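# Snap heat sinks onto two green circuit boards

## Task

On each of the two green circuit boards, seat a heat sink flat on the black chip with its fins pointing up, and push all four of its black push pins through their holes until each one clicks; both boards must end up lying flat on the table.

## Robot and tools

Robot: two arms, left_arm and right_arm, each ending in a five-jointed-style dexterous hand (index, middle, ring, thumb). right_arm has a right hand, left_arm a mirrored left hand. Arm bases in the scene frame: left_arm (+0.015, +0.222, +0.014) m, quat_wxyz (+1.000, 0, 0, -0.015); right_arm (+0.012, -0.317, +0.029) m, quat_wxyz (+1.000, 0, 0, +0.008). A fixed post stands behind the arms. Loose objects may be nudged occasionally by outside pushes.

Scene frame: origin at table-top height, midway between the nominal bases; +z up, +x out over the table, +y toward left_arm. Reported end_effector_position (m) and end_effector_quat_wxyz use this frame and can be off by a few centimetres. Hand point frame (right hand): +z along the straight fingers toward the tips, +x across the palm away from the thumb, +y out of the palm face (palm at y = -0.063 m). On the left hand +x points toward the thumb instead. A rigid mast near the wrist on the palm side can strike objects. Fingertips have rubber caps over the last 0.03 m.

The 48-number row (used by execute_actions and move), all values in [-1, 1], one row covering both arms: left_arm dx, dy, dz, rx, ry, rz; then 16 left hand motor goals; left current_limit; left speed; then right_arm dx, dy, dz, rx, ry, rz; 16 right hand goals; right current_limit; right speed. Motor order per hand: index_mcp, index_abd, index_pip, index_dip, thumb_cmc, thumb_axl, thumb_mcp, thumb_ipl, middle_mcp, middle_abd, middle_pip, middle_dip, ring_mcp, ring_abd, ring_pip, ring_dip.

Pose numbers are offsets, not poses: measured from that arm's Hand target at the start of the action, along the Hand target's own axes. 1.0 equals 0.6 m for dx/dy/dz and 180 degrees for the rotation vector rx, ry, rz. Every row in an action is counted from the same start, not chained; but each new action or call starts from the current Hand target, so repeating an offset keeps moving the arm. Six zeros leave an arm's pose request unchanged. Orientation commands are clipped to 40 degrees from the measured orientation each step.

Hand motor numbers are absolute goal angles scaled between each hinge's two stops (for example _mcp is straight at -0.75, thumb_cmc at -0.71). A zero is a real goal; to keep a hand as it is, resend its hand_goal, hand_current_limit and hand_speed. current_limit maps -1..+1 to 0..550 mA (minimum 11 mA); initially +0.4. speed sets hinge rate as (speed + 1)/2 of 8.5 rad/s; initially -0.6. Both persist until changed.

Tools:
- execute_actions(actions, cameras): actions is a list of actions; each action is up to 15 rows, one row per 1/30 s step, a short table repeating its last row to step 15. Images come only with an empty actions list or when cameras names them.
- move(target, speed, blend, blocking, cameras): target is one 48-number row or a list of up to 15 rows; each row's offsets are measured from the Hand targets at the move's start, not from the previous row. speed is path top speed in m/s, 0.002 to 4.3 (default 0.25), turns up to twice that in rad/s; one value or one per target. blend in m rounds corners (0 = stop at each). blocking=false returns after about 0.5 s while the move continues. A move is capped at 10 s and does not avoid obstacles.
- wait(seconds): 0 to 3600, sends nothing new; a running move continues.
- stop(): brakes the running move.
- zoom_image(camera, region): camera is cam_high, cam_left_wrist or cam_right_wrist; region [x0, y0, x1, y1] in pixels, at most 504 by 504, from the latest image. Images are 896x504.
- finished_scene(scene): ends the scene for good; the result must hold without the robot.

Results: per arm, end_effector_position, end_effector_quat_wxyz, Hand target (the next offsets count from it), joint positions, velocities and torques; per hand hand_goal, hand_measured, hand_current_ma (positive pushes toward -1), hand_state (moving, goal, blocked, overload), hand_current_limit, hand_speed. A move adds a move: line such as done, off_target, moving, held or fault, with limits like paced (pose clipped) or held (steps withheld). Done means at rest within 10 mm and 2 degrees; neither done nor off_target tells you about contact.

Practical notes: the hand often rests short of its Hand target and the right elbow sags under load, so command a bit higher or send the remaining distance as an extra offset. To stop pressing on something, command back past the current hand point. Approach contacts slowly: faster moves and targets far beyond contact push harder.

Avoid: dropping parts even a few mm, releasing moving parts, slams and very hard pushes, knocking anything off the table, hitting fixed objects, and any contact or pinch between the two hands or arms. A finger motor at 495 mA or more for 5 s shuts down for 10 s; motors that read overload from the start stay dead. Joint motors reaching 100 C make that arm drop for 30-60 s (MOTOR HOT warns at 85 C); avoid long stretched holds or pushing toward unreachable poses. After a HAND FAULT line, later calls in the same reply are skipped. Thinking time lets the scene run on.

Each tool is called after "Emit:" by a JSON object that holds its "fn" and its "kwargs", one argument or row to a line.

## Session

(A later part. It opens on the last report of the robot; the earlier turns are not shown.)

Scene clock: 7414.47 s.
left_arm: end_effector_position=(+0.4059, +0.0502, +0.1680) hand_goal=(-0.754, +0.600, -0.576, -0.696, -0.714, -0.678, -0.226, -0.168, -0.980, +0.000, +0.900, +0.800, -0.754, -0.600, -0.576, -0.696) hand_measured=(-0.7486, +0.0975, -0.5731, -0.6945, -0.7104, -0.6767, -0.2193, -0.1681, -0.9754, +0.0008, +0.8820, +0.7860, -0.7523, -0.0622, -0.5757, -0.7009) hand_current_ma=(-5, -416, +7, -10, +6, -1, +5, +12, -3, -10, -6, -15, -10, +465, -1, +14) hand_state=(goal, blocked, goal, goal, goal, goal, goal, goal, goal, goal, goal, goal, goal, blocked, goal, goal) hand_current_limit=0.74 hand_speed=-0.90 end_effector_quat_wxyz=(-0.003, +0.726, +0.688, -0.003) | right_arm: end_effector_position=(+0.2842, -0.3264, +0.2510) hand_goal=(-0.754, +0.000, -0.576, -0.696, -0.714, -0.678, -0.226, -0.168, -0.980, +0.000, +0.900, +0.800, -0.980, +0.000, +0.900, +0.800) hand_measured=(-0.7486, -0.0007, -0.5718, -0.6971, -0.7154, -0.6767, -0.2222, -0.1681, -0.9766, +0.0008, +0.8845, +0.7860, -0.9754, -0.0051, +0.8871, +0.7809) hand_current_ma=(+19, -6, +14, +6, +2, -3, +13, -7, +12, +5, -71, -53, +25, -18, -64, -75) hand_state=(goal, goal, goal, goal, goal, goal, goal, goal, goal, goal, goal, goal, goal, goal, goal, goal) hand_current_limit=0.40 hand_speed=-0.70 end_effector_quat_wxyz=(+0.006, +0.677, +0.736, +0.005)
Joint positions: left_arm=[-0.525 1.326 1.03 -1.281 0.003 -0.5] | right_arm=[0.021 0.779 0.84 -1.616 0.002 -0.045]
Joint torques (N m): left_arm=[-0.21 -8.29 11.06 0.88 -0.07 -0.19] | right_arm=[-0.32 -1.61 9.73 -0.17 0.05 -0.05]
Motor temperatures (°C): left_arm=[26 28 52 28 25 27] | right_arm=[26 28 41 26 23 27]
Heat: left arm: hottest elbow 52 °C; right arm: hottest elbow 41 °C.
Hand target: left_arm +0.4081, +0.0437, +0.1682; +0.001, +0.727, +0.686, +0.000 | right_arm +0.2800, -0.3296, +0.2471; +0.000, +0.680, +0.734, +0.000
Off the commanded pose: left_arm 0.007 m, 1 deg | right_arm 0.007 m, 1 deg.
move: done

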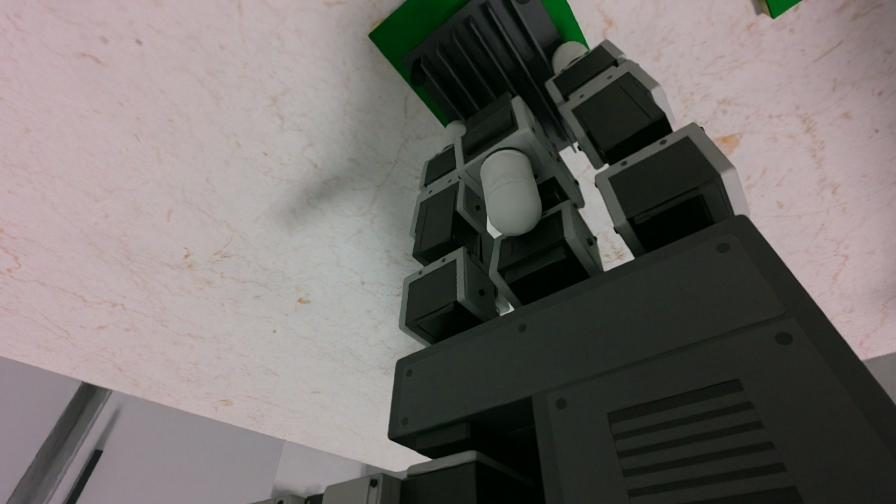

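Emit:
{"fn": "move", "kwargs": {
  "target": [0.001,0,0.006,0,0,0,-0.754,0.6,-0.576,-0.696,-0.714,-0.678,-0.226,-0.168,-0.98,0,0.9,0.8,-0.754,-0.6,-0.576,-0.696,0.74,-0.9,0,0,0,0,0,0,-0.754,0,-0.576,-0.696,-0.714,-0.678,-0.226,-0.168,-0.98,0,0.9,0.8,-0.98,0,0.9,0.8,0.4,-0.7],
  "speed": 0.03,
  "cameras": ["cam_left_wrist"]
}}

Emit:
{"fn": "zoom_image", "kwargs": {
  "camera": "cam_left_wrist",
  "region": [360, 0, 460, 100]
}}

Emit:
{"fn": "zoom_image", "kwargs": {
  "camera": "cam_left_wrist",
  "region": [500, 0, 600, 60]
}}

Scene clock: 7464.73 s.
left_arm: end_effector_position=(+0.4056, +0.0504, +0.1657) hand_goal=(-0.754, +0.600, -0.576, -0.696, -0.714, -0.678, -0.226, -0.168, -0.980, +0.000, +0.900, +0.800, -0.754, -0.600, -0.576, -0.696) hand_measured=(-0.7474, +0.0990, -0.5731, -0.6945, -0.7104, -0.6767, -0.2203, -0.1672, -0.9754, +0.0008, +0.8832, +0.7860, -0.7511, -0.0637, -0.5757, -0.7022) hand_current_ma=(-8, -424, +2, -14, +11, +5, +2, +10, +1, -3, -4, -13, -8, +464, -7, +12) hand_state=(goal, blocked, goal, goal, goal, goal, goal, goal, goal, goal, goal, goal, goal, blocked, goal, goal) hand_current_limit=0.74 hand_speed=-0.90 end_effector_quat_wxyz=(-0.002, +0.726, +0.688, -0.002) | right_arm: end_effector_position=(+0.2842, -0.3264, +0.2510) hand_goal=(-0.754, +0.000, -0.576, -0.696, -0.714, -0.678, -0.226, -0.168, -0.980, +0.000, +0.900, +0.800, -0.980, +0.000, +0.900, +0.800) hand_measured=(-0.7486, -0.0007, -0.5731, -0.6971, -0.7167, -0.6777, -0.2222, -0.1681, -0.9766, +0.0008, +0.8845, +0.7860, -0.9754, -0.0051, +0.8871, +0.7809) hand_current_ma=(+24, +2, -1, +10, +3, -4, +15, -3, +7, +3, -64, -51, +17, -16, -64, -73) hand_state=(goal, goal, goal, goal, goal, goal, goal, goal, goal, goal, goal, goal, goal, goal, goal, goal) hand_current_limit=0.40 hand_speed=-0.70 end_effector_quat_wxyz=(+0.006, +0.677, +0.736, +0.005)
Joint positions: left_arm=[-0.525 1.326 1.023 -1.272 0.003 -0.5] | right_arm=[0.021 0.779 0.84 -1.616 0.002 -0.045]
Joint torques (N m): left_arm=[0.44 -8.18 11.12 0.96 -0.19 -0.24] | right_arm=[-0.32 -1.67 9.76 -0.16 0.04 -0.05]
Heat: left arm: hottest elbow 52 °C; right arm: hottest elbow 41 °C.
Hand target: left_arm +0.4080, +0.0444, +0.1645; +0.000, +0.727, +0.686, +0.000 | right_arm +0.2800, -0.3296, +0.2471; +0.000, +0.680, +0.734, +0.000
Off the commanded pose: left_arm 0.007 m, 0 deg | right_arm 0.007 m, 1 deg.
move: done

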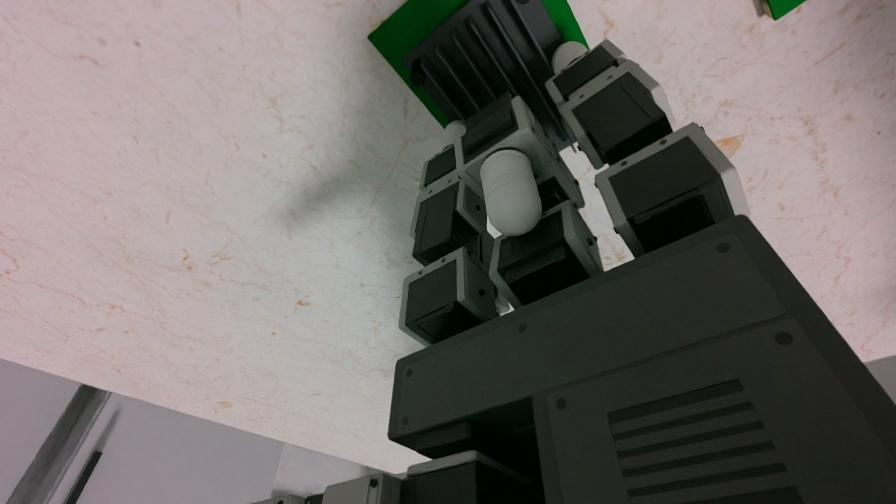

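Scaled by 5.040 from the camera's image (finer frame: 1280x720).

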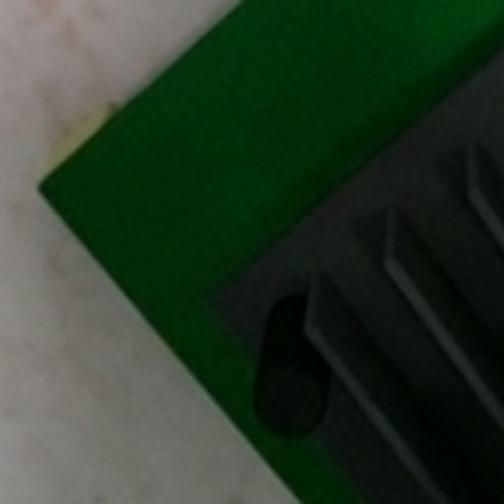

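Scaled by 5.040 from the camera's image (finer frame: 1280x720).

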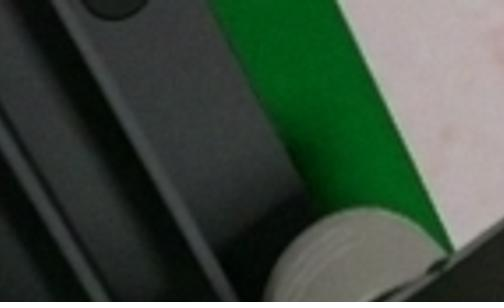

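Emit:
{"fn": "move", "kwargs": {
  "target": [0.001,0.0035,0.009,0,0,0,-0.754,0.6,-0.576,-0.696,-0.714,-0.678,-0.226,-0.168,-0.98,0,0.9,0.8,-0.754,-0.6,-0.576,-0.696,0.74,-0.9,0,0,0,0,0,0,-0.754,0,-0.576,-0.696,-0.714,-0.678,-0.226,-0.168,-0.98,0,0.9,0.8,-0.98,0,0.9,0.8,0.4,-0.7],
  "speed": 0.03,
  "cameras": ["cam_left_wrist"]
}}

Emit:
{"fn": "zoom_image", "kwargs": {
  "camera": "cam_left_wrist",
  "region": [360, 0, 460, 100]
}}

Emit:
{"fn": "zoom_image", "kwargs": {
  "camera": "cam_left_wrist",
  "region": [500, 0, 600, 60]
}}

Scene clock: 7503.40 s.
left_arm: end_effector_position=(+0.4075, +0.0493, +0.1619) hand_goal=(-0.754, +0.600, -0.576, -0.696, -0.714, -0.678, -0.226, -0.168, -0.980, +0.000, +0.900, +0.800, -0.754, -0.600, -0.576, -0.696) hand_measured=(-0.7486, +0.0975, -0.5718, -0.6983, -0.7117, -0.6767, -0.2203, -0.1681, -0.9766, +0.0023, +0.8832, +0.7872, -0.7511, -0.0651, -0.5744, -0.6945) hand_current_ma=(-9, -428, -5, -12, +8, -16, +6, +8, +0, -2, -12, -6, -6, +463, +0, +1) hand_state=(goal, blocked, goal, goal, goal, goal, goal, goal, goal, goal, goal, goal, goal, blocked, goal, goal) hand_current_limit=0.74 hand_speed=-0.90 end_effector_quat_wxyz=(-0.001, +0.726, +0.688, -0.002) | right_arm: end_effector_position=(+0.2842, -0.3264, +0.2510) hand_goal=(-0.754, +0.000, -0.576, -0.696, -0.714, -0.678, -0.226, -0.168, -0.980, +0.000, +0.900, +0.800, -0.980, +0.000, +0.900, +0.800) hand_measured=(-0.7486, -0.0007, -0.5718, -0.6971, -0.7167, -0.6767, -0.2222, -0.1681, -0.9766, +0.0008, +0.8845, +0.7860, -0.9742, -0.0051, +0.8871, +0.7809) hand_current_ma=(+25, +1, +12, +4, -7, -5, +15, -9, +5, +6, -68, -64, +24, -9, -51, -78) hand_state=(goal, goal, goal, goal, goal, goal, goal, goal, goal, goal, goal, goal, goal, goal, goal, goal) hand_current_limit=0.40 hand_speed=-0.70 end_effector_quat_wxyz=(+0.006, +0.677, +0.736, +0.005)
Joint positions: left_arm=[-0.525 1.333 1.018 -1.258 0.003 -0.5] | right_arm=[0.021 0.779 0.84 -1.616 0.002 -0.045]
Joint torques (N m): left_arm=[0.03 -8.35 10.63 0.88 -0.19 -0.08] | right_arm=[-0.21 -1.61 9.77 -0.16 0.05 -0.05]
Heat: left arm: hottest elbow 50 °C; right arm: hottest elbow 41 °C.
Hand target: left_arm +0.4103, +0.0448, +0.1592; +0.000, +0.727, +0.686, +0.000 | right_arm +0.2800, -0.3296, +0.2471; +0.000, +0.680, +0.734, +0.000
Off the commanded pose: left_arm 0.006 m, 0 deg | right_arm 0.007 m, 1 deg.
move: done

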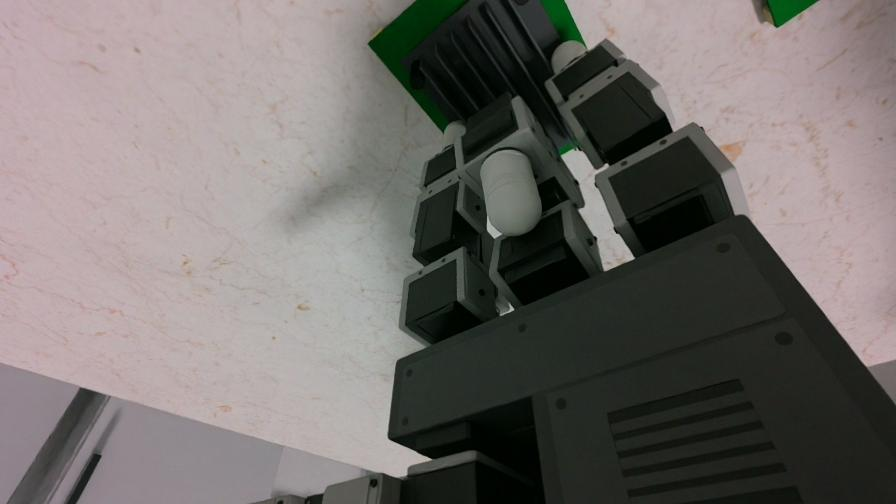

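Scaled by 5.040 from the camera's image (finer frame: 1280x720).

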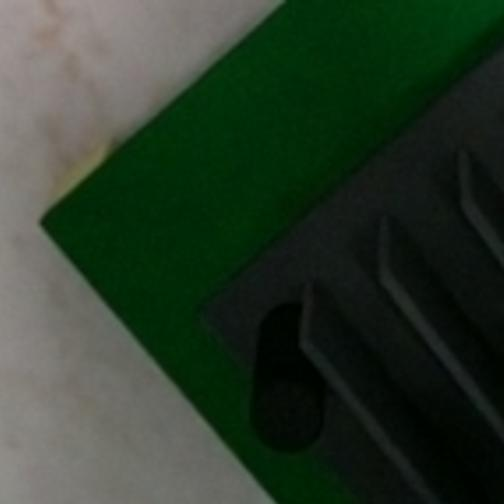

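Scaled by 5.040 from the camera's image (finer frame: 1280x720).

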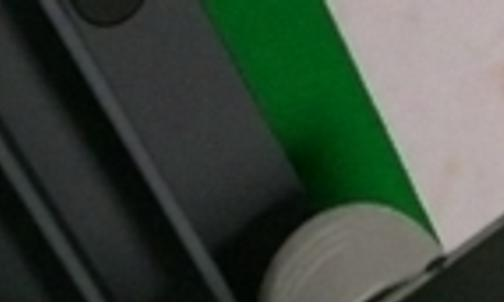

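Emit:
{"fn": "move", "kwargs": {
  "target": [
    [0,0,0.0,0,0,0.0001,-0.754,0.6,-0.576,-0.696,-0.714,-0.678,-0.226,-0.168,-0.98,0,0.9,0.8,-0.754,-0.6,-0.576,-0.696,-0.3,-0.9,0,0,0,0,0,0,-0.754,0,-0.576,-0.696,-0.714,-0.678,-0.226,-0.168,-0.98,0,0.9,0.8,-0.98,0,0.9,0.8,0.4,-0.7],
    [0,0,0.006,0,0,0.0001,-0.754,0.6,-0.576,-0.696,-0.714,-0.678,-0.226,-0.168,-0.98,0,0.9,0.8,-0.754,-0.6,-0.576,-0.696,-0.5,-0.9,0,0,0,0,0,0,-0.754,0,-0.576,-0.696,-0.714,-0.678,-0.226,-0.168,-0.98,0,0.9,0.8,-0.98,0,0.9,0.8,0.4,-0.7]
  ],
  "speed": 0.02,
  "cameras": ["cam_left_wrist"]
}}

Emit:
{"fn": "zoom_image", "kwargs": {
  "camera": "cam_left_wrist",
  "region": [360, 0, 460, 100]
}}

Scene clock: 7542.70 s.
left_arm: end_effector_position=(+0.4084, +0.0491, +0.1617) hand_goal=(-0.754, +0.600, -0.576, -0.696, -0.714, -0.678, -0.226, -0.168, -0.980, +0.000, +0.900, +0.800, -0.754, -0.600, -0.576, -0.696) hand_measured=(-0.7523, +0.0887, -0.5795, -0.7022, -0.7129, -0.6777, -0.2193, -0.1672, -0.9754, +0.0008, +0.8832, +0.7860, -0.7547, -0.0710, -0.5795, -0.7009) hand_current_ma=(-8, -130, -1, -9, +11, -9, +1, +7, +9, +6, -7, -15, -12, +134, +3, +10) hand_state=(goal, blocked, goal, goal, goal, goal, goal, goal, goal, goal, goal, goal, goal, blocked, goal, goal) hand_current_limit=-0.50 hand_speed=-0.90 end_effector_quat_wxyz=(+0.001, +0.726, +0.688, +0.000) | right_arm: end_effector_position=(+0.2842, -0.3264, +0.2510) hand_goal=(-0.754, +0.000, -0.576, -0.696, -0.714, -0.678, -0.226, -0.168, -0.980, +0.000, +0.900, +0.800, -0.980, +0.000, +0.900, +0.800) hand_measured=(-0.7486, -0.0007, -0.5731, -0.6971, -0.7167, -0.6777, -0.2212, -0.1681, -0.9766, +0.0008, +0.8845, +0.7860, -0.9754, -0.0051, +0.8871, +0.7809) hand_current_ma=(+19, -1, +12, +0, +3, -7, +12, -8, +3, +7, -70, -55, +21, -13, -64, -80) hand_state=(goal, goal, goal, goal, goal, goal, goal, goal, goal, goal, goal, goal, goal, goal, goal, goal) hand_current_limit=0.40 hand_speed=-0.70 end_effector_quat_wxyz=(+0.006, +0.677, +0.736, +0.005)
Joint positions: left_arm=[-0.525 1.333 1.017 -1.252 0.001 -0.5] | right_arm=[0.021 0.779 0.84 -1.616 0.002 -0.045]
Joint torques (N m): left_arm=[-0.09 -7.59 10.74 0.94 -0.14 -0.11] | right_arm=[-0.15 -1.61 9.76 -0.16 0.06 -0.05]
Heat: left arm: hottest elbow 51 °C; right arm: hottest elbow 41 °C.
Hand target: left_arm +0.4102, +0.0448, +0.1555; +0.000, +0.727, +0.686, +0.000 | right_arm +0.2800, -0.3296, +0.2471; +0.000, +0.680, +0.734, +0.000
Off the commanded pose: left_arm 0.008 m, 0 deg | right_arm 0.007 m, 1 deg.
move: done

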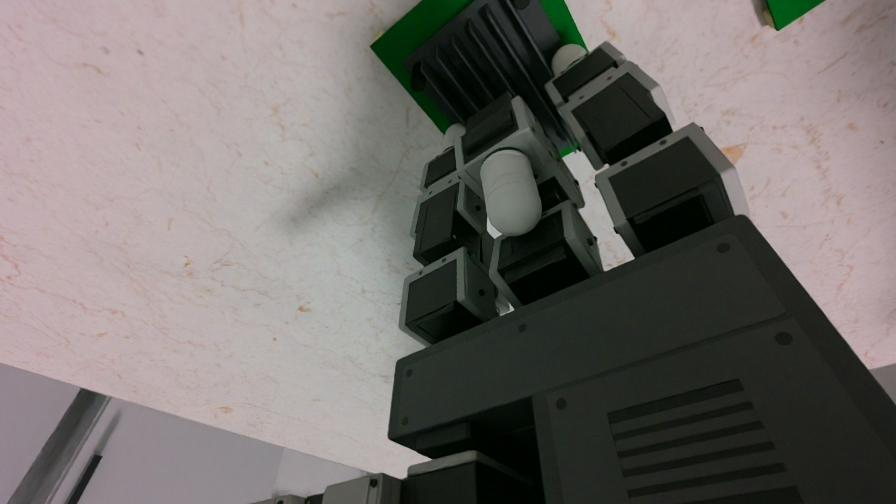

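Scaled by 5.040 from the camera's image (finer frame: 1280x720).

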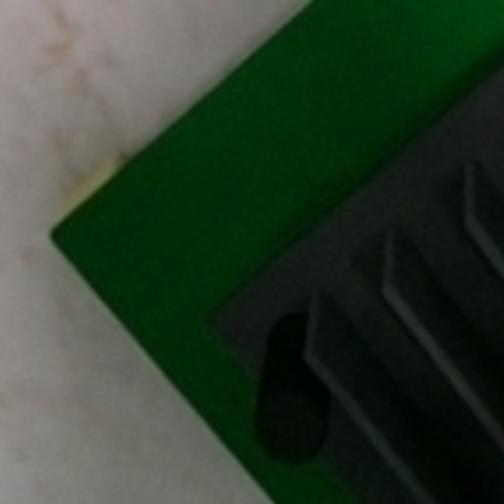

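Emit:
{"fn": "move", "kwargs": {
  "target": [0.001,0,0,0,0,0,-0.754,-0.02,-0.576,-0.696,-0.714,-0.678,-0.226,-0.168,-0.98,0,0.9,0.8,-0.754,0.02,-0.576,-0.696,0.2,-0.9,0,0,0,0,0,0,-0.754,0,-0.576,-0.696,-0.714,-0.678,-0.226,-0.168,-0.98,0,0.9,0.8,-0.98,0,0.9,0.8,0.4,-0.7],
  "speed": 0.02,
  "cameras": ["cam_left_wrist"]
}}

Emit:
{"fn": "zoom_image", "kwargs": {
  "camera": "cam_left_wrist",
  "region": [360, 0, 620, 160]
}}

Scene clock: 7553.60 s.
left_arm: end_effector_position=(+0.4085, +0.0492, +0.1616) hand_goal=(-0.754, -0.020, -0.576, -0.696, -0.714, -0.678, -0.226, -0.168, -0.980, +0.000, +0.900, +0.800, -0.754, +0.020, -0.576, -0.696) hand_measured=(-0.7523, +0.0799, -0.5795, -0.7034, -0.7104, -0.6767, -0.2203, -0.1672, -0.9742, +0.0008, +0.8820, +0.7860, -0.7559, -0.0725, -0.5782, -0.7022) hand_current_ma=(-2, -6, +2, -15, +4, +0, +1, +4, +6, -2, -13, -9, -6, +5, +4, +9) hand_state=(goal, moving, goal, goal, goal, goal, goal, goal, goal, goal, goal, goal, goal, moving, goal, goal) hand_current_limit=0.20 hand_speed=-0.90 end_effector_quat_wxyz=(+0.001, +0.726, +0.688, +0.000) | right_arm: end_effector_position=(+0.2842, -0.3264, +0.2510) hand_goal=(-0.754, +0.000, -0.576, -0.696, -0.714, -0.678, -0.226, -0.168, -0.980, +0.000, +0.900, +0.800, -0.980, +0.000, +0.900, +0.800) hand_measured=(-0.7486, -0.0007, -0.5718, -0.6971, -0.7167, -0.6777, -0.2222, -0.1681, -0.9766, -0.0007, +0.8845, +0.7860, -0.9754, -0.0051, +0.8871, +0.7809) hand_current_ma=(+27, -4, +16, -2, +2, -4, +17, -5, -2, +3, -71, -62, +18, -10, -59, -81) hand_state=(goal, goal, goal, goal, goal, goal, goal, goal, goal, goal, goal, goal, goal, goal, goal, goal) hand_current_limit=0.40 hand_speed=-0.70 end_effector_quat_wxyz=(+0.006, +0.677, +0.736, +0.005)
Joint positions: left_arm=[-0.525 1.333 1.016 -1.251 0.001 -0.5] | right_arm=[0.021 0.779 0.84 -1.616 0.002 -0.045]
Joint torques (N m): left_arm=[-0.21 -7.53 10.19 0.99 -0.04 -0.03] | right_arm=[-0.26 -1.67 9.76 -0.18 0.05 -0.05]
Heat: left arm: hottest elbow 49 °C; right arm: hottest elbow 41 °C.
Hand target: left_arm +0.4103, +0.0454, +0.1556; +0.000, +0.727, +0.686, +0.000 | right_arm +0.2800, -0.3296, +0.2471; +0.000, +0.680, +0.734, +0.000
Off the commanded pose: left_arm 0.007 m, 0 deg | right_arm 0.007 m, 1 deg.
move: done

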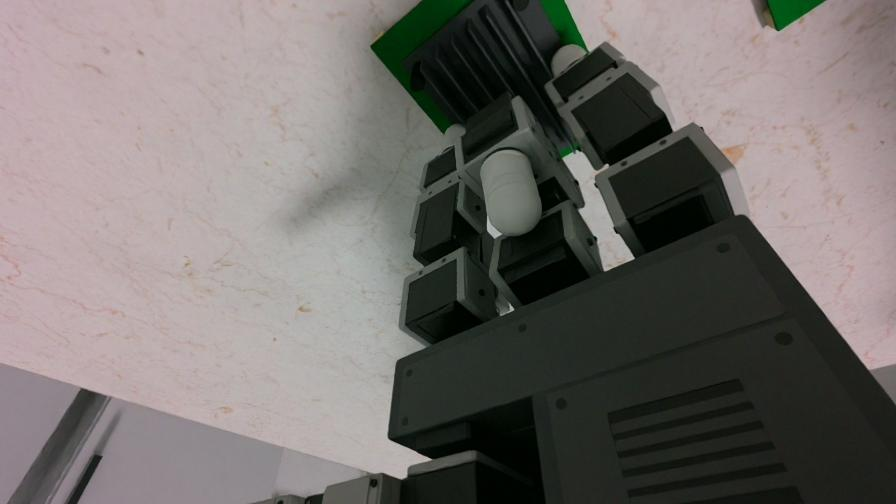

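Scaled by 1.938 from the camera's image (finer frame: 1280x720).

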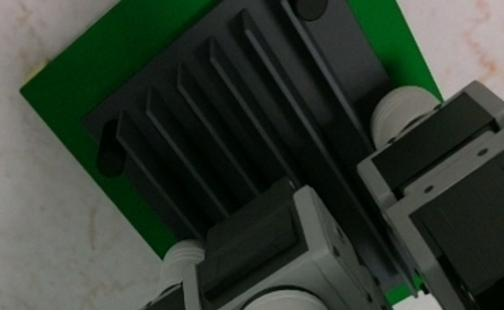

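Emit:
{"fn": "wait", "kwargs": {
  "seconds": 2,
  "cameras": ["cam_left_wrist"]
}}

Scene clock: 7587.37 s.
left_arm: end_effector_position=(+0.4093, +0.0486, +0.1619) hand_goal=(-0.754, -0.020, -0.576, -0.696, -0.714, -0.678, -0.226, -0.168, -0.980, +0.000, +0.900, +0.800, -0.754, +0.020, -0.576, -0.696) hand_measured=(-0.7474, -0.0095, -0.5744, -0.7022, -0.7117, -0.6777, -0.2203, -0.1681, -0.9742, +0.0008, +0.8832, +0.7860, -0.7498, +0.0096, -0.5731, -0.6971) hand_current_ma=(-8, -3, -5, -13, +8, +0, +2, +11, +4, -9, -5, -11, -1, -8, +1, +7) hand_state=(goal, goal, goal, goal, goal, goal, goal, goal, goal, goal, goal, goal, goal, goal, goal, goal) hand_current_limit=0.20 hand_speed=-0.90 end_effector_quat_wxyz=(+0.003, +0.726, +0.688, +0.001) | right_arm: end_effector_position=(+0.2842, -0.3264, +0.2510) hand_goal=(-0.754, +0.000, -0.576, -0.696, -0.714, -0.678, -0.226, -0.168, -0.980, +0.000, +0.900, +0.800, -0.980, +0.000, +0.900, +0.800) hand_measured=(-0.7486, -0.0007, -0.5731, -0.6971, -0.7167, -0.6777, -0.2222, -0.1681, -0.9766, -0.0007, +0.8845, +0.7860, -0.9754, -0.0051, +0.8871, +0.7809) hand_current_ma=(+13, -1, +5, +2, +3, -7, +14, -3, +5, +1, -65, -58, +25, -13, -57, -80) hand_state=(goal, goal, goal, goal, goal, goal, goal, goal, goal, goal, goal, goal, goal, goal, goal, goal) hand_current_limit=0.40 hand_speed=-0.70 end_effector_quat_wxyz=(+0.006, +0.677, +0.736, +0.005)
Joint positions: left_arm=[-0.525 1.333 1.016 -1.247 0.001 -0.5] | right_arm=[0.021 0.779 0.84 -1.616 0.002 -0.045]
Joint torques (N m): left_arm=[0.62 -7.88 10.4 0.84 -0.11 -0.08] | right_arm=[-0.26 -1.67 9.74 -0.23 0.05 -0.05]
Heat: left arm: hottest elbow 48 °C; right arm: hottest elbow 41 °C.
Hand target: left_arm +0.4103, +0.0454, +0.1556; +0.000, +0.727, +0.686, +0.000 | right_arm +0.2800, -0.3296, +0.2471; +0.000, +0.680, +0.734, +0.000
Off the commanded pose: left_arm 0.007 m, 0 deg | right_arm 0.007 m, 1 deg.
wait: 2.00 s; at rest from the start

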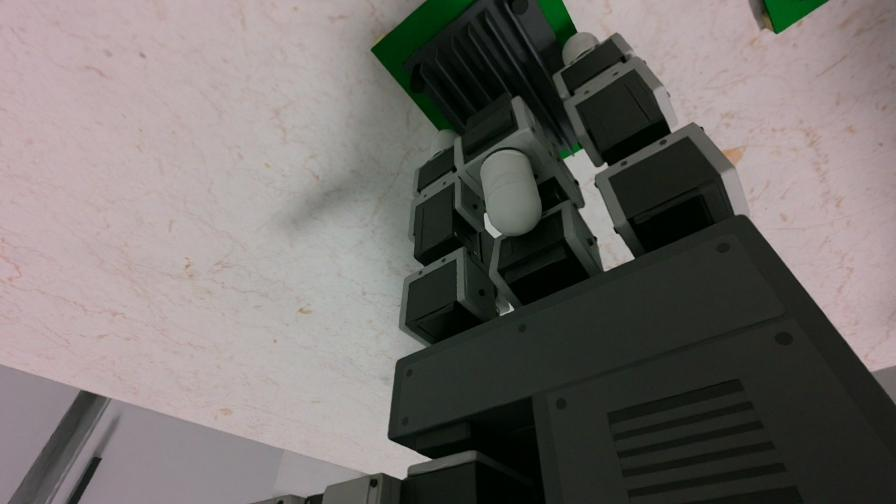

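Emit:
{"fn": "move", "kwargs": {
  "target": [
    [0,0,-0.03,0,0,0,-0.754,-0.02,-0.576,-0.696,-0.714,-0.678,-0.226,-0.168,-0.98,0,0.9,0.8,-0.754,0.02,-0.576,-0.696,0.2,-0.9,0,0,0,0,0,0,-0.754,0,-0.576,-0.696,-0.714,-0.678,-0.226,-0.168,-0.98,0,0.9,0.8,-0.98,0,0.9,0.8,0.4,-0.7],
    [0,0,-0.2,0,0,0,-0.754,-0.02,-0.576,-0.696,-0.714,-0.678,-0.226,-0.168,-0.98,0,0.9,0.8,-0.754,0.02,-0.576,-0.696,0.2,-0.9,0,0,0,0,0,0,-0.754,0,-0.576,-0.696,-0.714,-0.678,-0.226,-0.168,-0.98,0,0.9,0.8,-0.98,0,0.9,0.8,0.4,-0.7]
  ],
  "speed": [0.04, 0.12],
  "cameras": ["cam_left_wrist", "cam_high"]
}}

Scene clock: 7599.67 s.
left_arm: end_effector_position=(+0.4042, +0.0518, +0.2546) hand_goal=(-0.754, -0.020, -0.576, -0.696, -0.714, -0.678, -0.226, -0.168, -0.980, +0.000, +0.900, +0.800, -0.754, +0.020, -0.576, -0.696) hand_measured=(-0.7486, -0.0095, -0.5731, -0.7009, -0.7104, -0.6777, -0.2203, -0.1672, -0.9754, +0.0008, +0.8845, +0.7860, -0.7498, +0.0096, -0.5731, -0.6971) hand_current_ma=(-3, +0, -3, -2, +7, +2, +6, +14, -2, -5, -3, -19, -7, -2, -2, +6) hand_state=(goal, goal, goal, goal, goal, goal, goal, goal, goal, goal, goal, goal, goal, goal, goal, goal) hand_current_limit=0.20 hand_speed=-0.90 end_effector_quat_wxyz=(-0.018, +0.726, +0.687, -0.005) | right_arm: end_effector_position=(+0.2842, -0.3264, +0.2510) hand_goal=(-0.754, +0.000, -0.576, -0.696, -0.714, -0.678, -0.226, -0.168, -0.980, +0.000, +0.900, +0.800, -0.980, +0.000, +0.900, +0.800) hand_measured=(-0.7486, -0.0007, -0.5718, -0.6971, -0.7154, -0.6767, -0.2222, -0.1681, -0.9766, -0.0007, +0.8845, +0.7860, -0.9754, -0.0051, +0.8871, +0.7809) hand_current_ma=(+21, +4, +12, +4, +5, -6, +8, -7, +7, +4, -67, -66, +19, -19, -57, -79) hand_state=(goal, goal, goal, goal, goal, goal, goal, goal, goal, goal, goal, goal, goal, goal, goal, goal) hand_current_limit=0.40 hand_speed=-0.70 end_effector_quat_wxyz=(+0.006, +0.677, +0.736, +0.005)
Joint positions: left_arm=[-0.525 1.298 1.239 -1.549 0.001 -0.5] | right_arm=[0.021 0.779 0.84 -1.616 0.002 -0.045]
Joint torques (N m): left_arm=[1.44 -9.7 14.71 0.24 -0.09 -0.07] | right_arm=[-0.21 -1.67 9.76 -0.18 0.05 -0.05]
Heat: left arm: hottest elbow 48 °C; right arm: hottest elbow 41 °C.
Hand target: left_arm +0.4102, +0.0455, +0.2755; +0.000, +0.727, +0.686, +0.000 | right_arm +0.2800, -0.3296, +0.2471; +0.000, +0.680, +0.734, +0.000
Off the commanded pose: left_arm 0.023 m, 2 deg | right_arm 0.007 m, 1 deg.
move: off_target (left_arm)
Images, in order (width x height): cam_high 896x504, cam_left_wrist 896x504.

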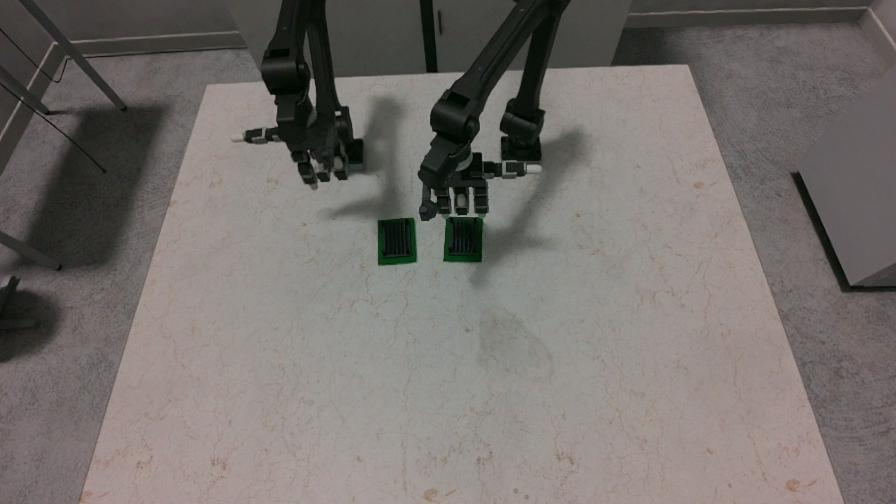

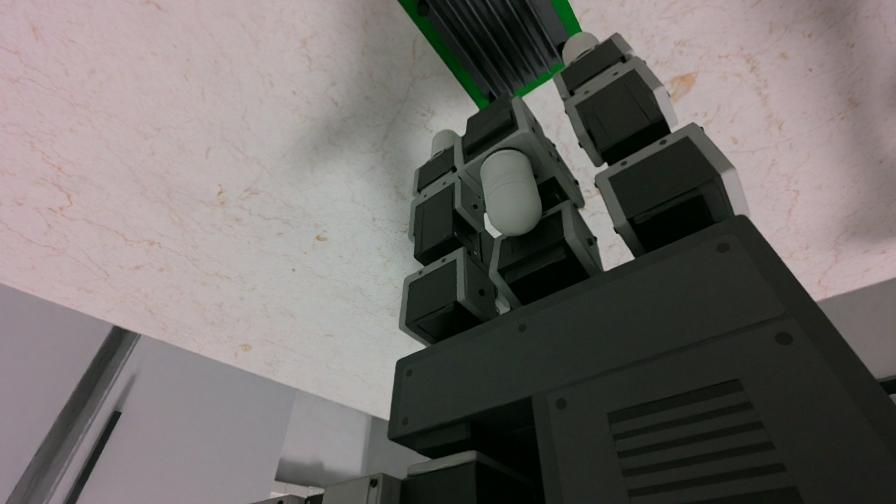

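Emit:
{"fn": "move", "kwargs": {
  "target": [
    [0,0,0,0,0,0,-0.98,0,0.9,0.8,-0.714,-0.678,-0.226,-0.168,-0.98,0,0.9,0.8,-0.98,0,0.9,0.8,0.4,-0.4,0,0,0,0,0,0,-0.754,0,-0.576,-0.696,-0.714,-0.678,-0.226,-0.168,-0.98,0,0.9,0.8,-0.98,0,0.9,0.8,0.4,-0.7],
    [-0.0807,-0.2673,0.07,0.003,-0.2031,0.2357,-0.98,0,0.9,0.8,-0.714,-0.678,-0.226,-0.168,-0.98,0,0.9,0.8,-0.98,0,0.9,0.8,0.4,-0.4,0,0,0,0,0,0,-0.754,0,-0.576,-0.696,-0.714,-0.678,-0.226,-0.168,-0.98,0,0.9,0.8,-0.98,0,0.9,0.8,0.4,-0.7],
    [-0.0807,-0.2673,0.3005,0.003,-0.2031,0.2357,-0.98,0,0.9,0.8,-0.714,-0.678,-0.226,-0.168,-0.98,0,0.9,0.8,-0.98,0,0.9,0.8,0.4,-0.4,0,0,0,0,0,0,-0.754,0,-0.576,-0.696,-0.714,-0.678,-0.226,-0.168,-0.98,0,0.9,0.8,-0.98,0,0.9,0.8,0.4,-0.7]
  ],
  "speed": [0.1, 0.2, 0.12],
  "cameras": ["cam_left_wrist"]
}}

Emit:
{"fn": "zoom_image", "kwargs": {
  "camera": "cam_left_wrist",
  "region": [300, 80, 720, 400]
}}

Scene clock: 7624.10 s.
left_arm: end_effector_position=(+0.2443, +0.0045, +0.0987) hand_goal=(-0.980, +0.000, +0.900, +0.800, -0.714, -0.678, -0.226, -0.168, -0.980, +0.000, +0.900, +0.800, -0.980, +0.000, +0.900, +0.800) hand_measured=(-0.9681, -0.0095, +0.8820, +0.7860, -0.7205, -0.6767, -0.2193, -0.1681, -0.9754, -0.0007, +0.8832, +0.7860, -0.9705, +0.0110, +0.8845, +0.7847) hand_current_ma=(-3, -2, -1, -6, +7, -1, -2, +3, +7, -3, -3, -15, -4, +2, -2, +10) hand_state=(goal, goal, goal, goal, goal, goal, goal, goal, goal, goal, goal, goal, goal, goal, goal, goal) hand_current_limit=0.40 hand_speed=-0.40 end_effector_quat_wxyz=(+0.206, +0.888, +0.344, -0.225) | right_arm: end_effector_position=(+0.2842, -0.3264, +0.2510) hand_goal=(-0.754, +0.000, -0.576, -0.696, -0.714, -0.678, -0.226, -0.168, -0.980, +0.000, +0.900, +0.800, -0.980, +0.000, +0.900, +0.800) hand_measured=(-0.7486, -0.0007, -0.5718, -0.6983, -0.7167, -0.6777, -0.2222, -0.1672, -0.9766, +0.0008, +0.8845, +0.7860, -0.9754, -0.0051, +0.8871, +0.7809) hand_current_ma=(+21, -2, +7, +6, -8, +1, +17, -12, +6, +0, -63, -56, +20, -13, -55, -70) hand_state=(goal, goal, goal, goal, goal, goal, goal, goal, goal, goal, goal, goal, goal, goal, goal, goal) hand_current_limit=0.40 hand_speed=-0.70 end_effector_quat_wxyz=(+0.006, +0.677, +0.736, +0.005)
Joint positions: left_arm=[-0.356 1.053 0.506 -1.077 0.618 0.464] | right_arm=[0.021 0.779 0.84 -1.616 0.002 -0.045]
Joint torques (N m): left_arm=[1.73 -1.79 9.14 0.99 0.84 0.03] | right_arm=[-0.26 -1.67 9.76 -0.18 0.05 -0.05]
Heat: left arm: hottest elbow 52 °C; right arm: hottest elbow 41 °C.
Hand target: left_arm +0.2474, +0.0064, +0.0951; +0.207, +0.886, +0.347, -0.226 | right_arm +0.2800, -0.3296, +0.2471; +0.000, +0.680, +0.734, +0.000
Off the commanded pose: left_arm 0.005 m, 0 deg | right_arm 0.007 m, 1 deg.
move: done

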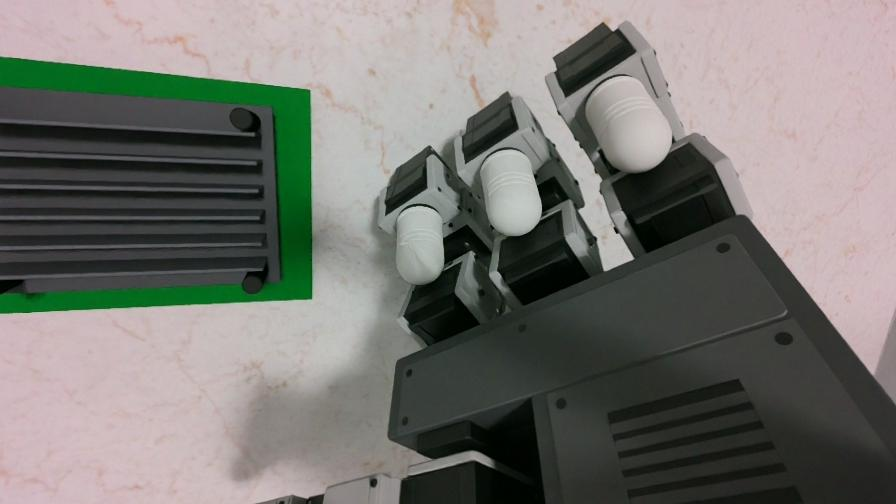

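Scaled by 1.200 from the camera's image (finer frame: 1280x720).

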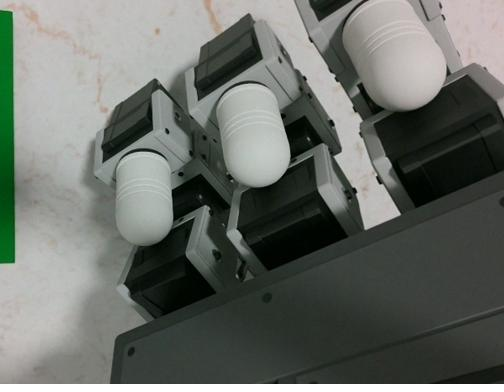

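Emit:
{"fn": "move", "kwargs": {
  "target": [
    [0.0547,0.059,-0.0214,0,0,0,-0.98,0,0.9,0.8,-0.714,-0.678,-0.226,-0.168,-0.98,0,0.9,0.8,-0.98,0,0.9,0.8,0.4,-0.4,0,0,0,0,0,0,-0.754,0,-0.576,-0.696,-0.714,-0.678,-0.226,-0.168,-0.98,0,0.9,0.8,-0.98,0,0.9,0.8,0.4,-0.7]
  ],
  "speed": 0.1,
  "cameras": ["cam_left_wrist"]
}}

Emit:
{"fn": "zoom_image", "kwargs": {
  "camera": "cam_left_wrist",
  "region": [0, 30, 420, 350]
}}

Scene clock: 7646.53 s.
left_arm: end_effector_position=(+0.2797, +0.0065, +0.0905) hand_goal=(-0.980, +0.000, +0.900, +0.800, -0.714, -0.678, -0.226, -0.168, -0.980, +0.000, +0.900, +0.800, -0.980, +0.000, +0.900, +0.800) hand_measured=(-0.9910, +0.0228, +0.8858, +0.7796, -0.7205, -0.6777, -0.2203, -0.1681, -0.9754, -0.0007, +0.8832, +0.7860, -0.9705, +0.0096, +0.8832, +0.7834) hand_current_ma=(-11, +0, -3, -23, +7, -4, +7, +14, +6, -2, -3, -15, -6, -1, +0, +5) hand_state=(goal, blocked, goal, blocked, goal, goal, goal, goal, goal, goal, goal, goal, goal, goal, goal, goal) hand_current_limit=0.40 hand_speed=-0.40 end_effector_quat_wxyz=(+0.202, +0.884, +0.349, -0.239) | right_arm: end_effector_position=(+0.2842, -0.3264, +0.2510) hand_goal=(-0.754, +0.000, -0.576, -0.696, -0.714, -0.678, -0.226, -0.168, -0.980, +0.000, +0.900, +0.800, -0.980, +0.000, +0.900, +0.800) hand_measured=(-0.7486, -0.0007, -0.5731, -0.6971, -0.7167, -0.6777, -0.2212, -0.1681, -0.9766, +0.0008, +0.8845, +0.7860, -0.9754, -0.0051, +0.8871, +0.7809) hand_current_ma=(+23, -4, +11, -1, +1, -9, +14, -6, +11, +11, -68, -60, +33, -14, -53, -85) hand_state=(goal, goal, goal, goal, goal, goal, goal, goal, goal, goal, goal, goal, goal, goal, goal, goal) hand_current_limit=0.40 hand_speed=-0.70 end_effector_quat_wxyz=(+0.006, +0.677, +0.736, +0.005)
Joint positions: left_arm=[-0.29 1.206 0.586 -1.078 0.625 0.542] | right_arm=[0.021 0.779 0.84 -1.616 0.002 -0.045]
Joint torques (N m): left_arm=[2.55 -2.2 11.47 0.72 0.42 0.17] | right_arm=[-0.21 -1.67 9.76 -0.17 0.05 -0.05]
Heat: left arm: hottest elbow 49 °C; right arm: hottest elbow 41 °C.
Hand target: left_arm +0.2973, +0.0065, +0.0952; +0.207, +0.886, +0.347, -0.226 | right_arm +0.2800, -0.3296, +0.2471; +0.000, +0.680, +0.734, +0.000
Off the commanded pose: left_arm 0.018 m, 2 deg | right_arm 0.007 m, 1 deg.
move: off_target (left_arm)

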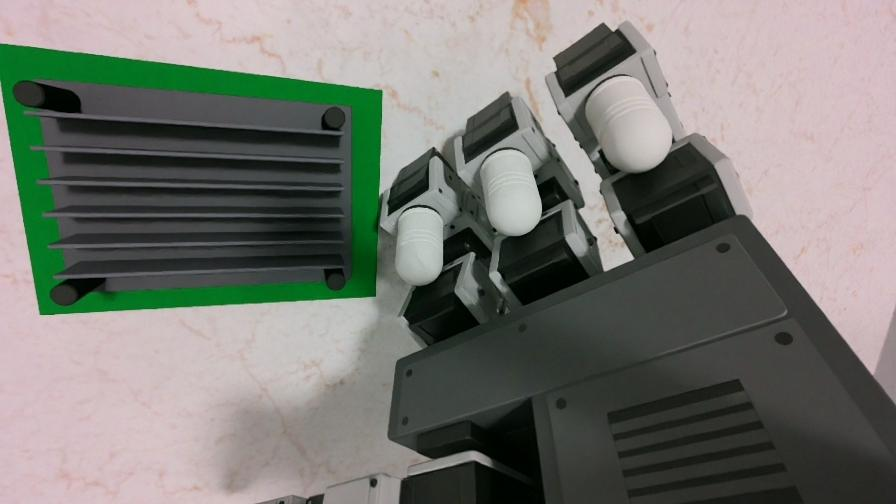

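Scaled by 1.200 from the camera's image (finer frame: 1280x720).

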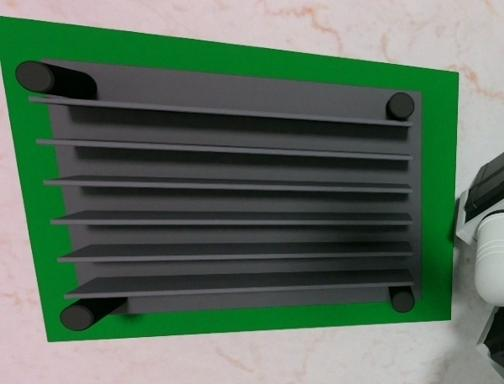

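Emit:
{"fn": "move", "kwargs": {
  "target": [
    [-0.0181,0.007,-0.027,0,0,0,-0.98,0,0.9,0.8,-0.714,-0.678,-0.226,-0.168,-0.98,0,0.9,0.8,-0.98,0,0.9,0.8,0.4,-0.4,0,0,0,0,0,0,-0.754,0,-0.576,-0.696,-0.714,-0.678,-0.226,-0.168,-0.98,0,0.9,0.8,-0.98,0,0.9,0.8,0.4,-0.7]
  ],
  "speed": 0.1,
  "cameras": ["cam_left_wrist"]
}}

Emit:
{"fn": "zoom_image", "kwargs": {
  "camera": "cam_left_wrist",
  "region": [300, 80, 420, 180]
}}

Emit:
{"fn": "zoom_image", "kwargs": {
  "camera": "cam_left_wrist",
  "region": [290, 210, 410, 310]
}}

Emit:
{"fn": "zoom_image", "kwargs": {
  "camera": "cam_left_wrist",
  "region": [0, 50, 120, 150]
}}

Emit:
{"fn": "zoom_image", "kwargs": {
  "camera": "cam_left_wrist",
  "region": [20, 220, 140, 320]
}}

Scene clock: 7664.13 s.
left_arm: end_effector_position=(+0.2820, +0.0065, +0.0988) hand_goal=(-0.980, +0.000, +0.900, +0.800, -0.714, -0.678, -0.226, -0.168, -0.980, +0.000, +0.900, +0.800, -0.980, +0.000, +0.900, +0.800) hand_measured=(-0.9850, +0.0154, +0.8871, +0.7796, -0.7192, -0.6767, -0.2193, -0.1672, -0.9754, +0.0008, +0.8832, +0.7860, -0.9717, +0.0081, +0.8832, +0.7847) hand_current_ma=(+0, +6, -3, -18, +9, +1, +6, +6, +1, -5, -7, -20, -12, +4, -4, +9) hand_state=(goal, goal, goal, blocked, goal, goal, goal, goal, goal, goal, goal, goal, goal, goal, goal, goal) hand_current_limit=0.40 hand_speed=-0.40 end_effector_quat_wxyz=(+0.195, +0.883, +0.350, -0.243) | right_arm: end_effector_position=(+0.2842, -0.3264, +0.2510) hand_goal=(-0.754, +0.000, -0.576, -0.696, -0.714, -0.678, -0.226, -0.168, -0.980, +0.000, +0.900, +0.800, -0.980, +0.000, +0.900, +0.800) hand_measured=(-0.7486, -0.0007, -0.5731, -0.6971, -0.7167, -0.6777, -0.2222, -0.1672, -0.9778, +0.0008, +0.8845, +0.7860, -0.9742, -0.0051, +0.8871, +0.7809) hand_current_ma=(+23, -3, +14, +4, -2, -8, +20, -16, +3, -2, -67, -60, +22, -10, -65, -79) hand_state=(goal, goal, goal, goal, goal, goal, goal, goal, goal, goal, goal, goal, goal, goal, goal, goal) hand_current_limit=0.40 hand_speed=-0.70 end_effector_quat_wxyz=(+0.006, +0.677, +0.736, +0.005)
Joint positions: left_arm=[-0.29 1.203 0.614 -1.125 0.619 0.542] | right_arm=[0.021 0.779 0.84 -1.616 0.002 -0.045]
Joint torques (N m): left_arm=[2.43 -5.48 12.05 -0.02 0.55 0.17] | right_arm=[-0.26 -1.55 9.78 -0.18 0.05 -0.06]
Heat: left arm: hottest elbow 51 °C; right arm: hottest elbow 41 °C.
Hand target: left_arm +0.2974, +0.0064, +0.1152; +0.207, +0.886, +0.347, -0.226 | right_arm +0.2800, -0.3296, +0.2471; +0.000, +0.680, +0.734, +0.000
Off the commanded pose: left_arm 0.022 m, 2 deg | right_arm 0.007 m, 1 deg.
move: off_target (left_arm)

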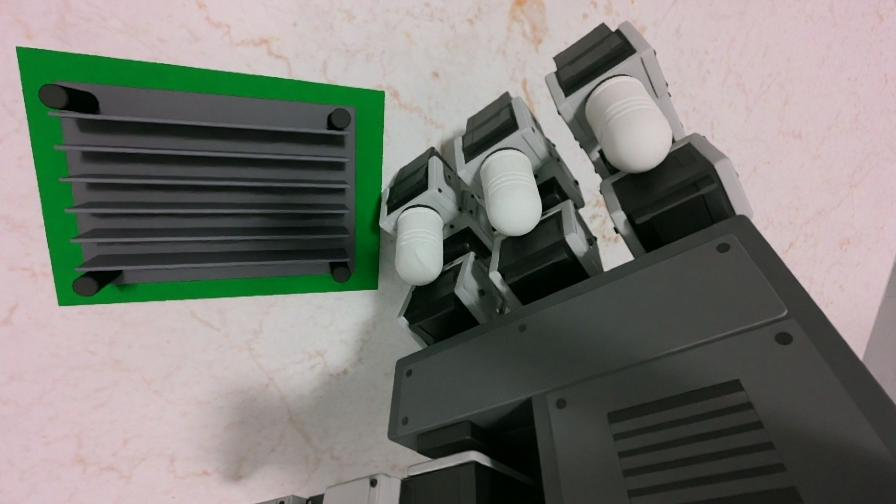

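Scaled by 4.200 from the camera's image (finer frame: 1280x720).

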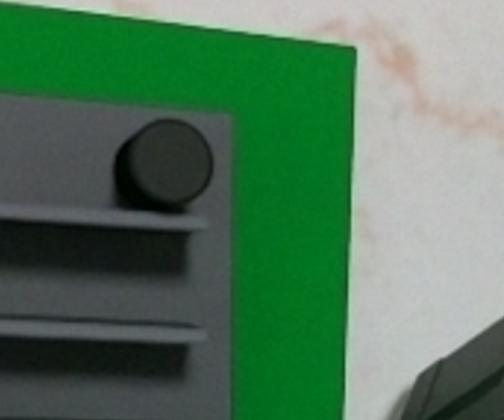

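Scaled by 4.200 from the camera's image (finer frame: 1280x720).

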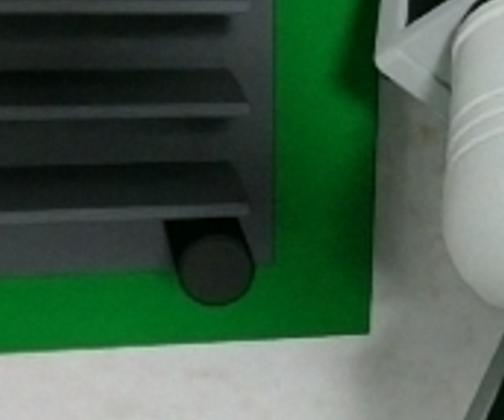

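Scaled by 4.200 from the camera's image (finer frame: 1280x720).

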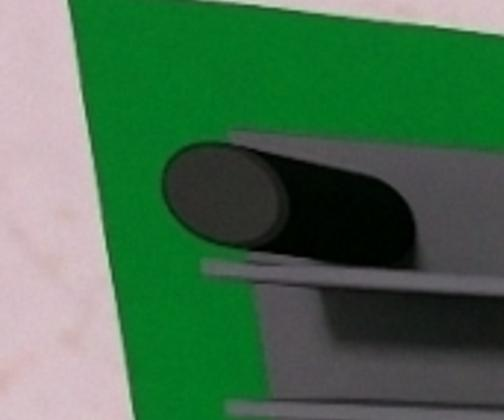

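Scaled by 4.200 from the camera's image (finer frame: 1280x720).

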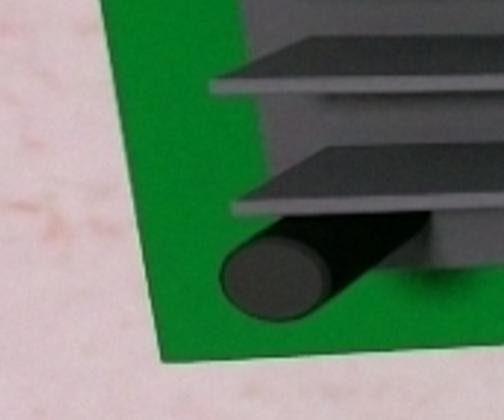

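Emit:
{"fn": "move", "kwargs": {
  "target": [
    [-0.0907,0.035,-0.1351,0,0,0,-0.98,0,0.9,0.8,-0.714,-0.678,-0.226,-0.168,-0.98,0,0.9,0.8,-0.98,0,0.9,0.8,0.4,-0.4,0,0,0,0,0,0,-0.754,0,-0.576,-0.696,-0.714,-0.678,-0.226,-0.168,-0.98,0,0.9,0.8,-0.98,0,0.9,0.8,0.4,-0.7],
    [0.0119,0.1454,-0.2991,-0.003,0.2031,-0.2357,-0.754,-0.02,-0.576,-0.696,-0.714,-0.678,-0.226,-0.168,-0.98,0,0.9,0.8,-0.754,0.02,-0.576,-0.696,0.4,-0.4,0,0,0,0,0,0,-0.754,0,-0.576,-0.696,-0.714,-0.678,-0.226,-0.168,-0.98,0,0.9,0.8,-0.98,0,0.9,0.8,0.4,-0.7]
  ],
  "speed": [0.15, 0.2]
}}

Emit:
{"fn": "move", "kwargs": {
  "target": [0,0,0.15,0,0,0,-0.754,-0.02,-0.576,-0.696,-0.714,-0.678,-0.226,-0.168,-0.98,0,0.9,0.8,-0.754,0.02,-0.576,-0.696,0.4,-0.4,0,0,0,0,0,0,-0.754,0,-0.576,-0.696,-0.714,-0.678,-0.226,-0.168,-0.98,0,0.9,0.8,-0.98,0,0.9,0.8,0.4,-0.7],
  "speed": 0.08,
  "cameras": ["cam_left_wrist"]
}}

Emit:
{"fn": "zoom_image", "kwargs": {
  "camera": "cam_left_wrist",
  "region": [340, 0, 660, 200]
}}

Scene clock: 7782.67 s.
left_arm: end_effector_position=(+0.4024, +0.0563, +0.2641) hand_goal=(-0.754, -0.020, -0.576, -0.696, -0.714, -0.678, -0.226, -0.168, -0.980, +0.000, +0.900, +0.800, -0.754, +0.020, -0.576, -0.696) hand_measured=(-0.7474, -0.0080, -0.5770, -0.6971, -0.7117, -0.6777, -0.2193, -0.1681, -0.9754, -0.0007, +0.8832, +0.7860, -0.7486, +0.0096, -0.5757, -0.6971) hand_current_ma=(+5, +9, +5, -6, +12, +2, +4, +9, -1, -11, -3, -3, -6, -5, -1, -1) hand_state=(goal, goal, goal, goal, goal, goal, goal, goal, goal, goal, goal, goal, goal, goal, goal, goal) hand_current_limit=0.40 hand_speed=-0.40 end_effector_quat_wxyz=(-0.006, +0.726, +0.687, -0.003) | right_arm: end_effector_position=(+0.2842, -0.3264, +0.2510) hand_goal=(-0.754, +0.000, -0.576, -0.696, -0.714, -0.678, -0.226, -0.168, -0.980, +0.000, +0.900, +0.800, -0.980, +0.000, +0.900, +0.800) hand_measured=(-0.7486, -0.0007, -0.5731, -0.6971, -0.7167, -0.6777, -0.2212, -0.1672, -0.9778, +0.0008, +0.8845, +0.7860, -0.9742, -0.0051, +0.8871, +0.7809) hand_current_ma=(+25, -3, +7, -3, +0, +0, +25, -10, -4, -7, -68, -62, +23, -15, -60, -77) hand_state=(goal, goal, goal, goal, goal, goal, goal, goal, goal, goal, goal, goal, goal, goal, goal, goal) hand_current_limit=0.40 hand_speed=-0.70 end_effector_quat_wxyz=(+0.006, +0.677, +0.736, +0.005)
Joint positions: left_arm=[-0.515 1.271 1.236 -1.549 0.003 -0.49] | right_arm=[0.021 0.779 0.84 -1.616 0.002 -0.045]
Joint torques (N m): left_arm=[-0.38 -6.71 15.09 0.16 -0.17 -0.16] | right_arm=[-0.21 -1.67 9.77 -0.16 0.05 -0.05]
Heat: left arm: hottest elbow 53 °C; right arm: hottest elbow 41 °C.
Hand target: left_arm +0.4099, +0.0454, +0.2753; +0.000, +0.728, +0.686, +0.000 | right_arm +0.2800, -0.3296, +0.2471; +0.000, +0.680, +0.734, +0.000
Off the commanded pose: left_arm 0.017 m, 1 deg | right_arm 0.007 m, 1 deg.
move: off_target (left_arm); target 2's new numbers were sent with left_arm's hand 0.017 m and 1 deg from that target

Scene clock: 7784.37 s.
left_arm: end_effector_position=(+0.4100, +0.0517, +0.1929) hand_goal=(-0.754, -0.020, -0.576, -0.696, -0.714, -0.678, -0.226, -0.168, -0.980, +0.000, +0.900, +0.800, -0.754, +0.020, -0.576, -0.696) hand_measured=(-0.7486, -0.0065, -0.5770, -0.6971, -0.7104, -0.6767, -0.2203, -0.1672, -0.9742, +0.0008, +0.8832, +0.7860, -0.7474, +0.0110, -0.5757, -0.6971) hand_current_ma=(-2, +2, -3, -15, +17, +4, +6, +4, +0, -4, -11, -18, -3, -5, +7, +12) hand_state=(goal, goal, goal, goal, goal, goal, goal, goal, goal, goal, goal, goal, goal, goal, goal, goal) hand_current_limit=0.40 hand_speed=-0.40 end_effector_quat_wxyz=(+0.005, +0.726, +0.688, +0.000) | right_arm: end_effector_position=(+0.2842, -0.3264, +0.2510) hand_goal=(-0.754, +0.000, -0.576, -0.696, -0.714, -0.678, -0.226, -0.168, -0.980, +0.000, +0.900, +0.800, -0.980, +0.000, +0.900, +0.800) hand_measured=(-0.7474, -0.0007, -0.5731, -0.6971, -0.7167, -0.6777, -0.2212, -0.1681, -0.9778, -0.0007, +0.8845, +0.7860, -0.9754, -0.0051, +0.8871, +0.7821) hand_current_ma=(+25, +5, +6, +6, -9, -4, +13, -9, -4, -7, -68, -62, +17, -10, -56, -78) hand_state=(goal, goal, goal, goal, goal, goal, goal, goal, goal, goal, goal, goal, goal, goal, goal, goal) hand_current_limit=0.40 hand_speed=-0.70 end_effector_quat_wxyz=(+0.006, +0.677, +0.736, +0.005)
Joint positions: left_arm=[-0.515 1.306 1.075 -1.33 0.003 -0.49] | right_arm=[0.021 0.779 0.84 -1.616 0.002 -0.045]
Joint torques (N m): left_arm=[-1.14 -7.88 10.73 0.79 -0.21 -0.14] | right_arm=[-0.15 -1.67 9.76 -0.16 0.05 -0.04]
Heat: left arm: hottest elbow 53 °C; right arm: hottest elbow 41 °C.
Hand target: left_arm +0.4099, +0.0454, +0.1852; +0.000, +0.727, +0.686, +0.000 | right_arm +0.2800, -0.3296, +0.2471; +0.000, +0.680, +0.734, +0.000
Off the commanded pose: left_arm 0.010 m, 1 deg | right_arm 0.007 m, 1 deg.
move: done

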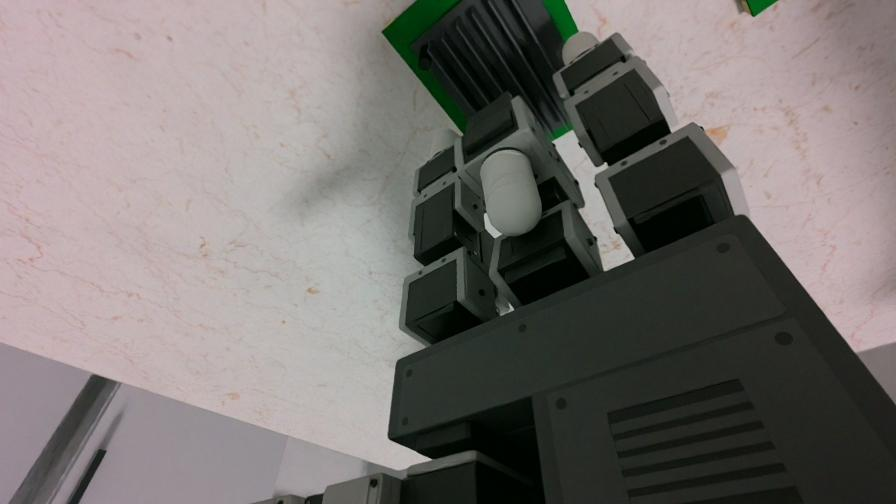

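Scaled by 1.575 from the camera's image (finer frame: 1280x720).

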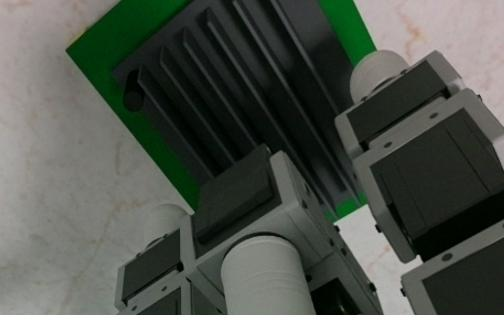

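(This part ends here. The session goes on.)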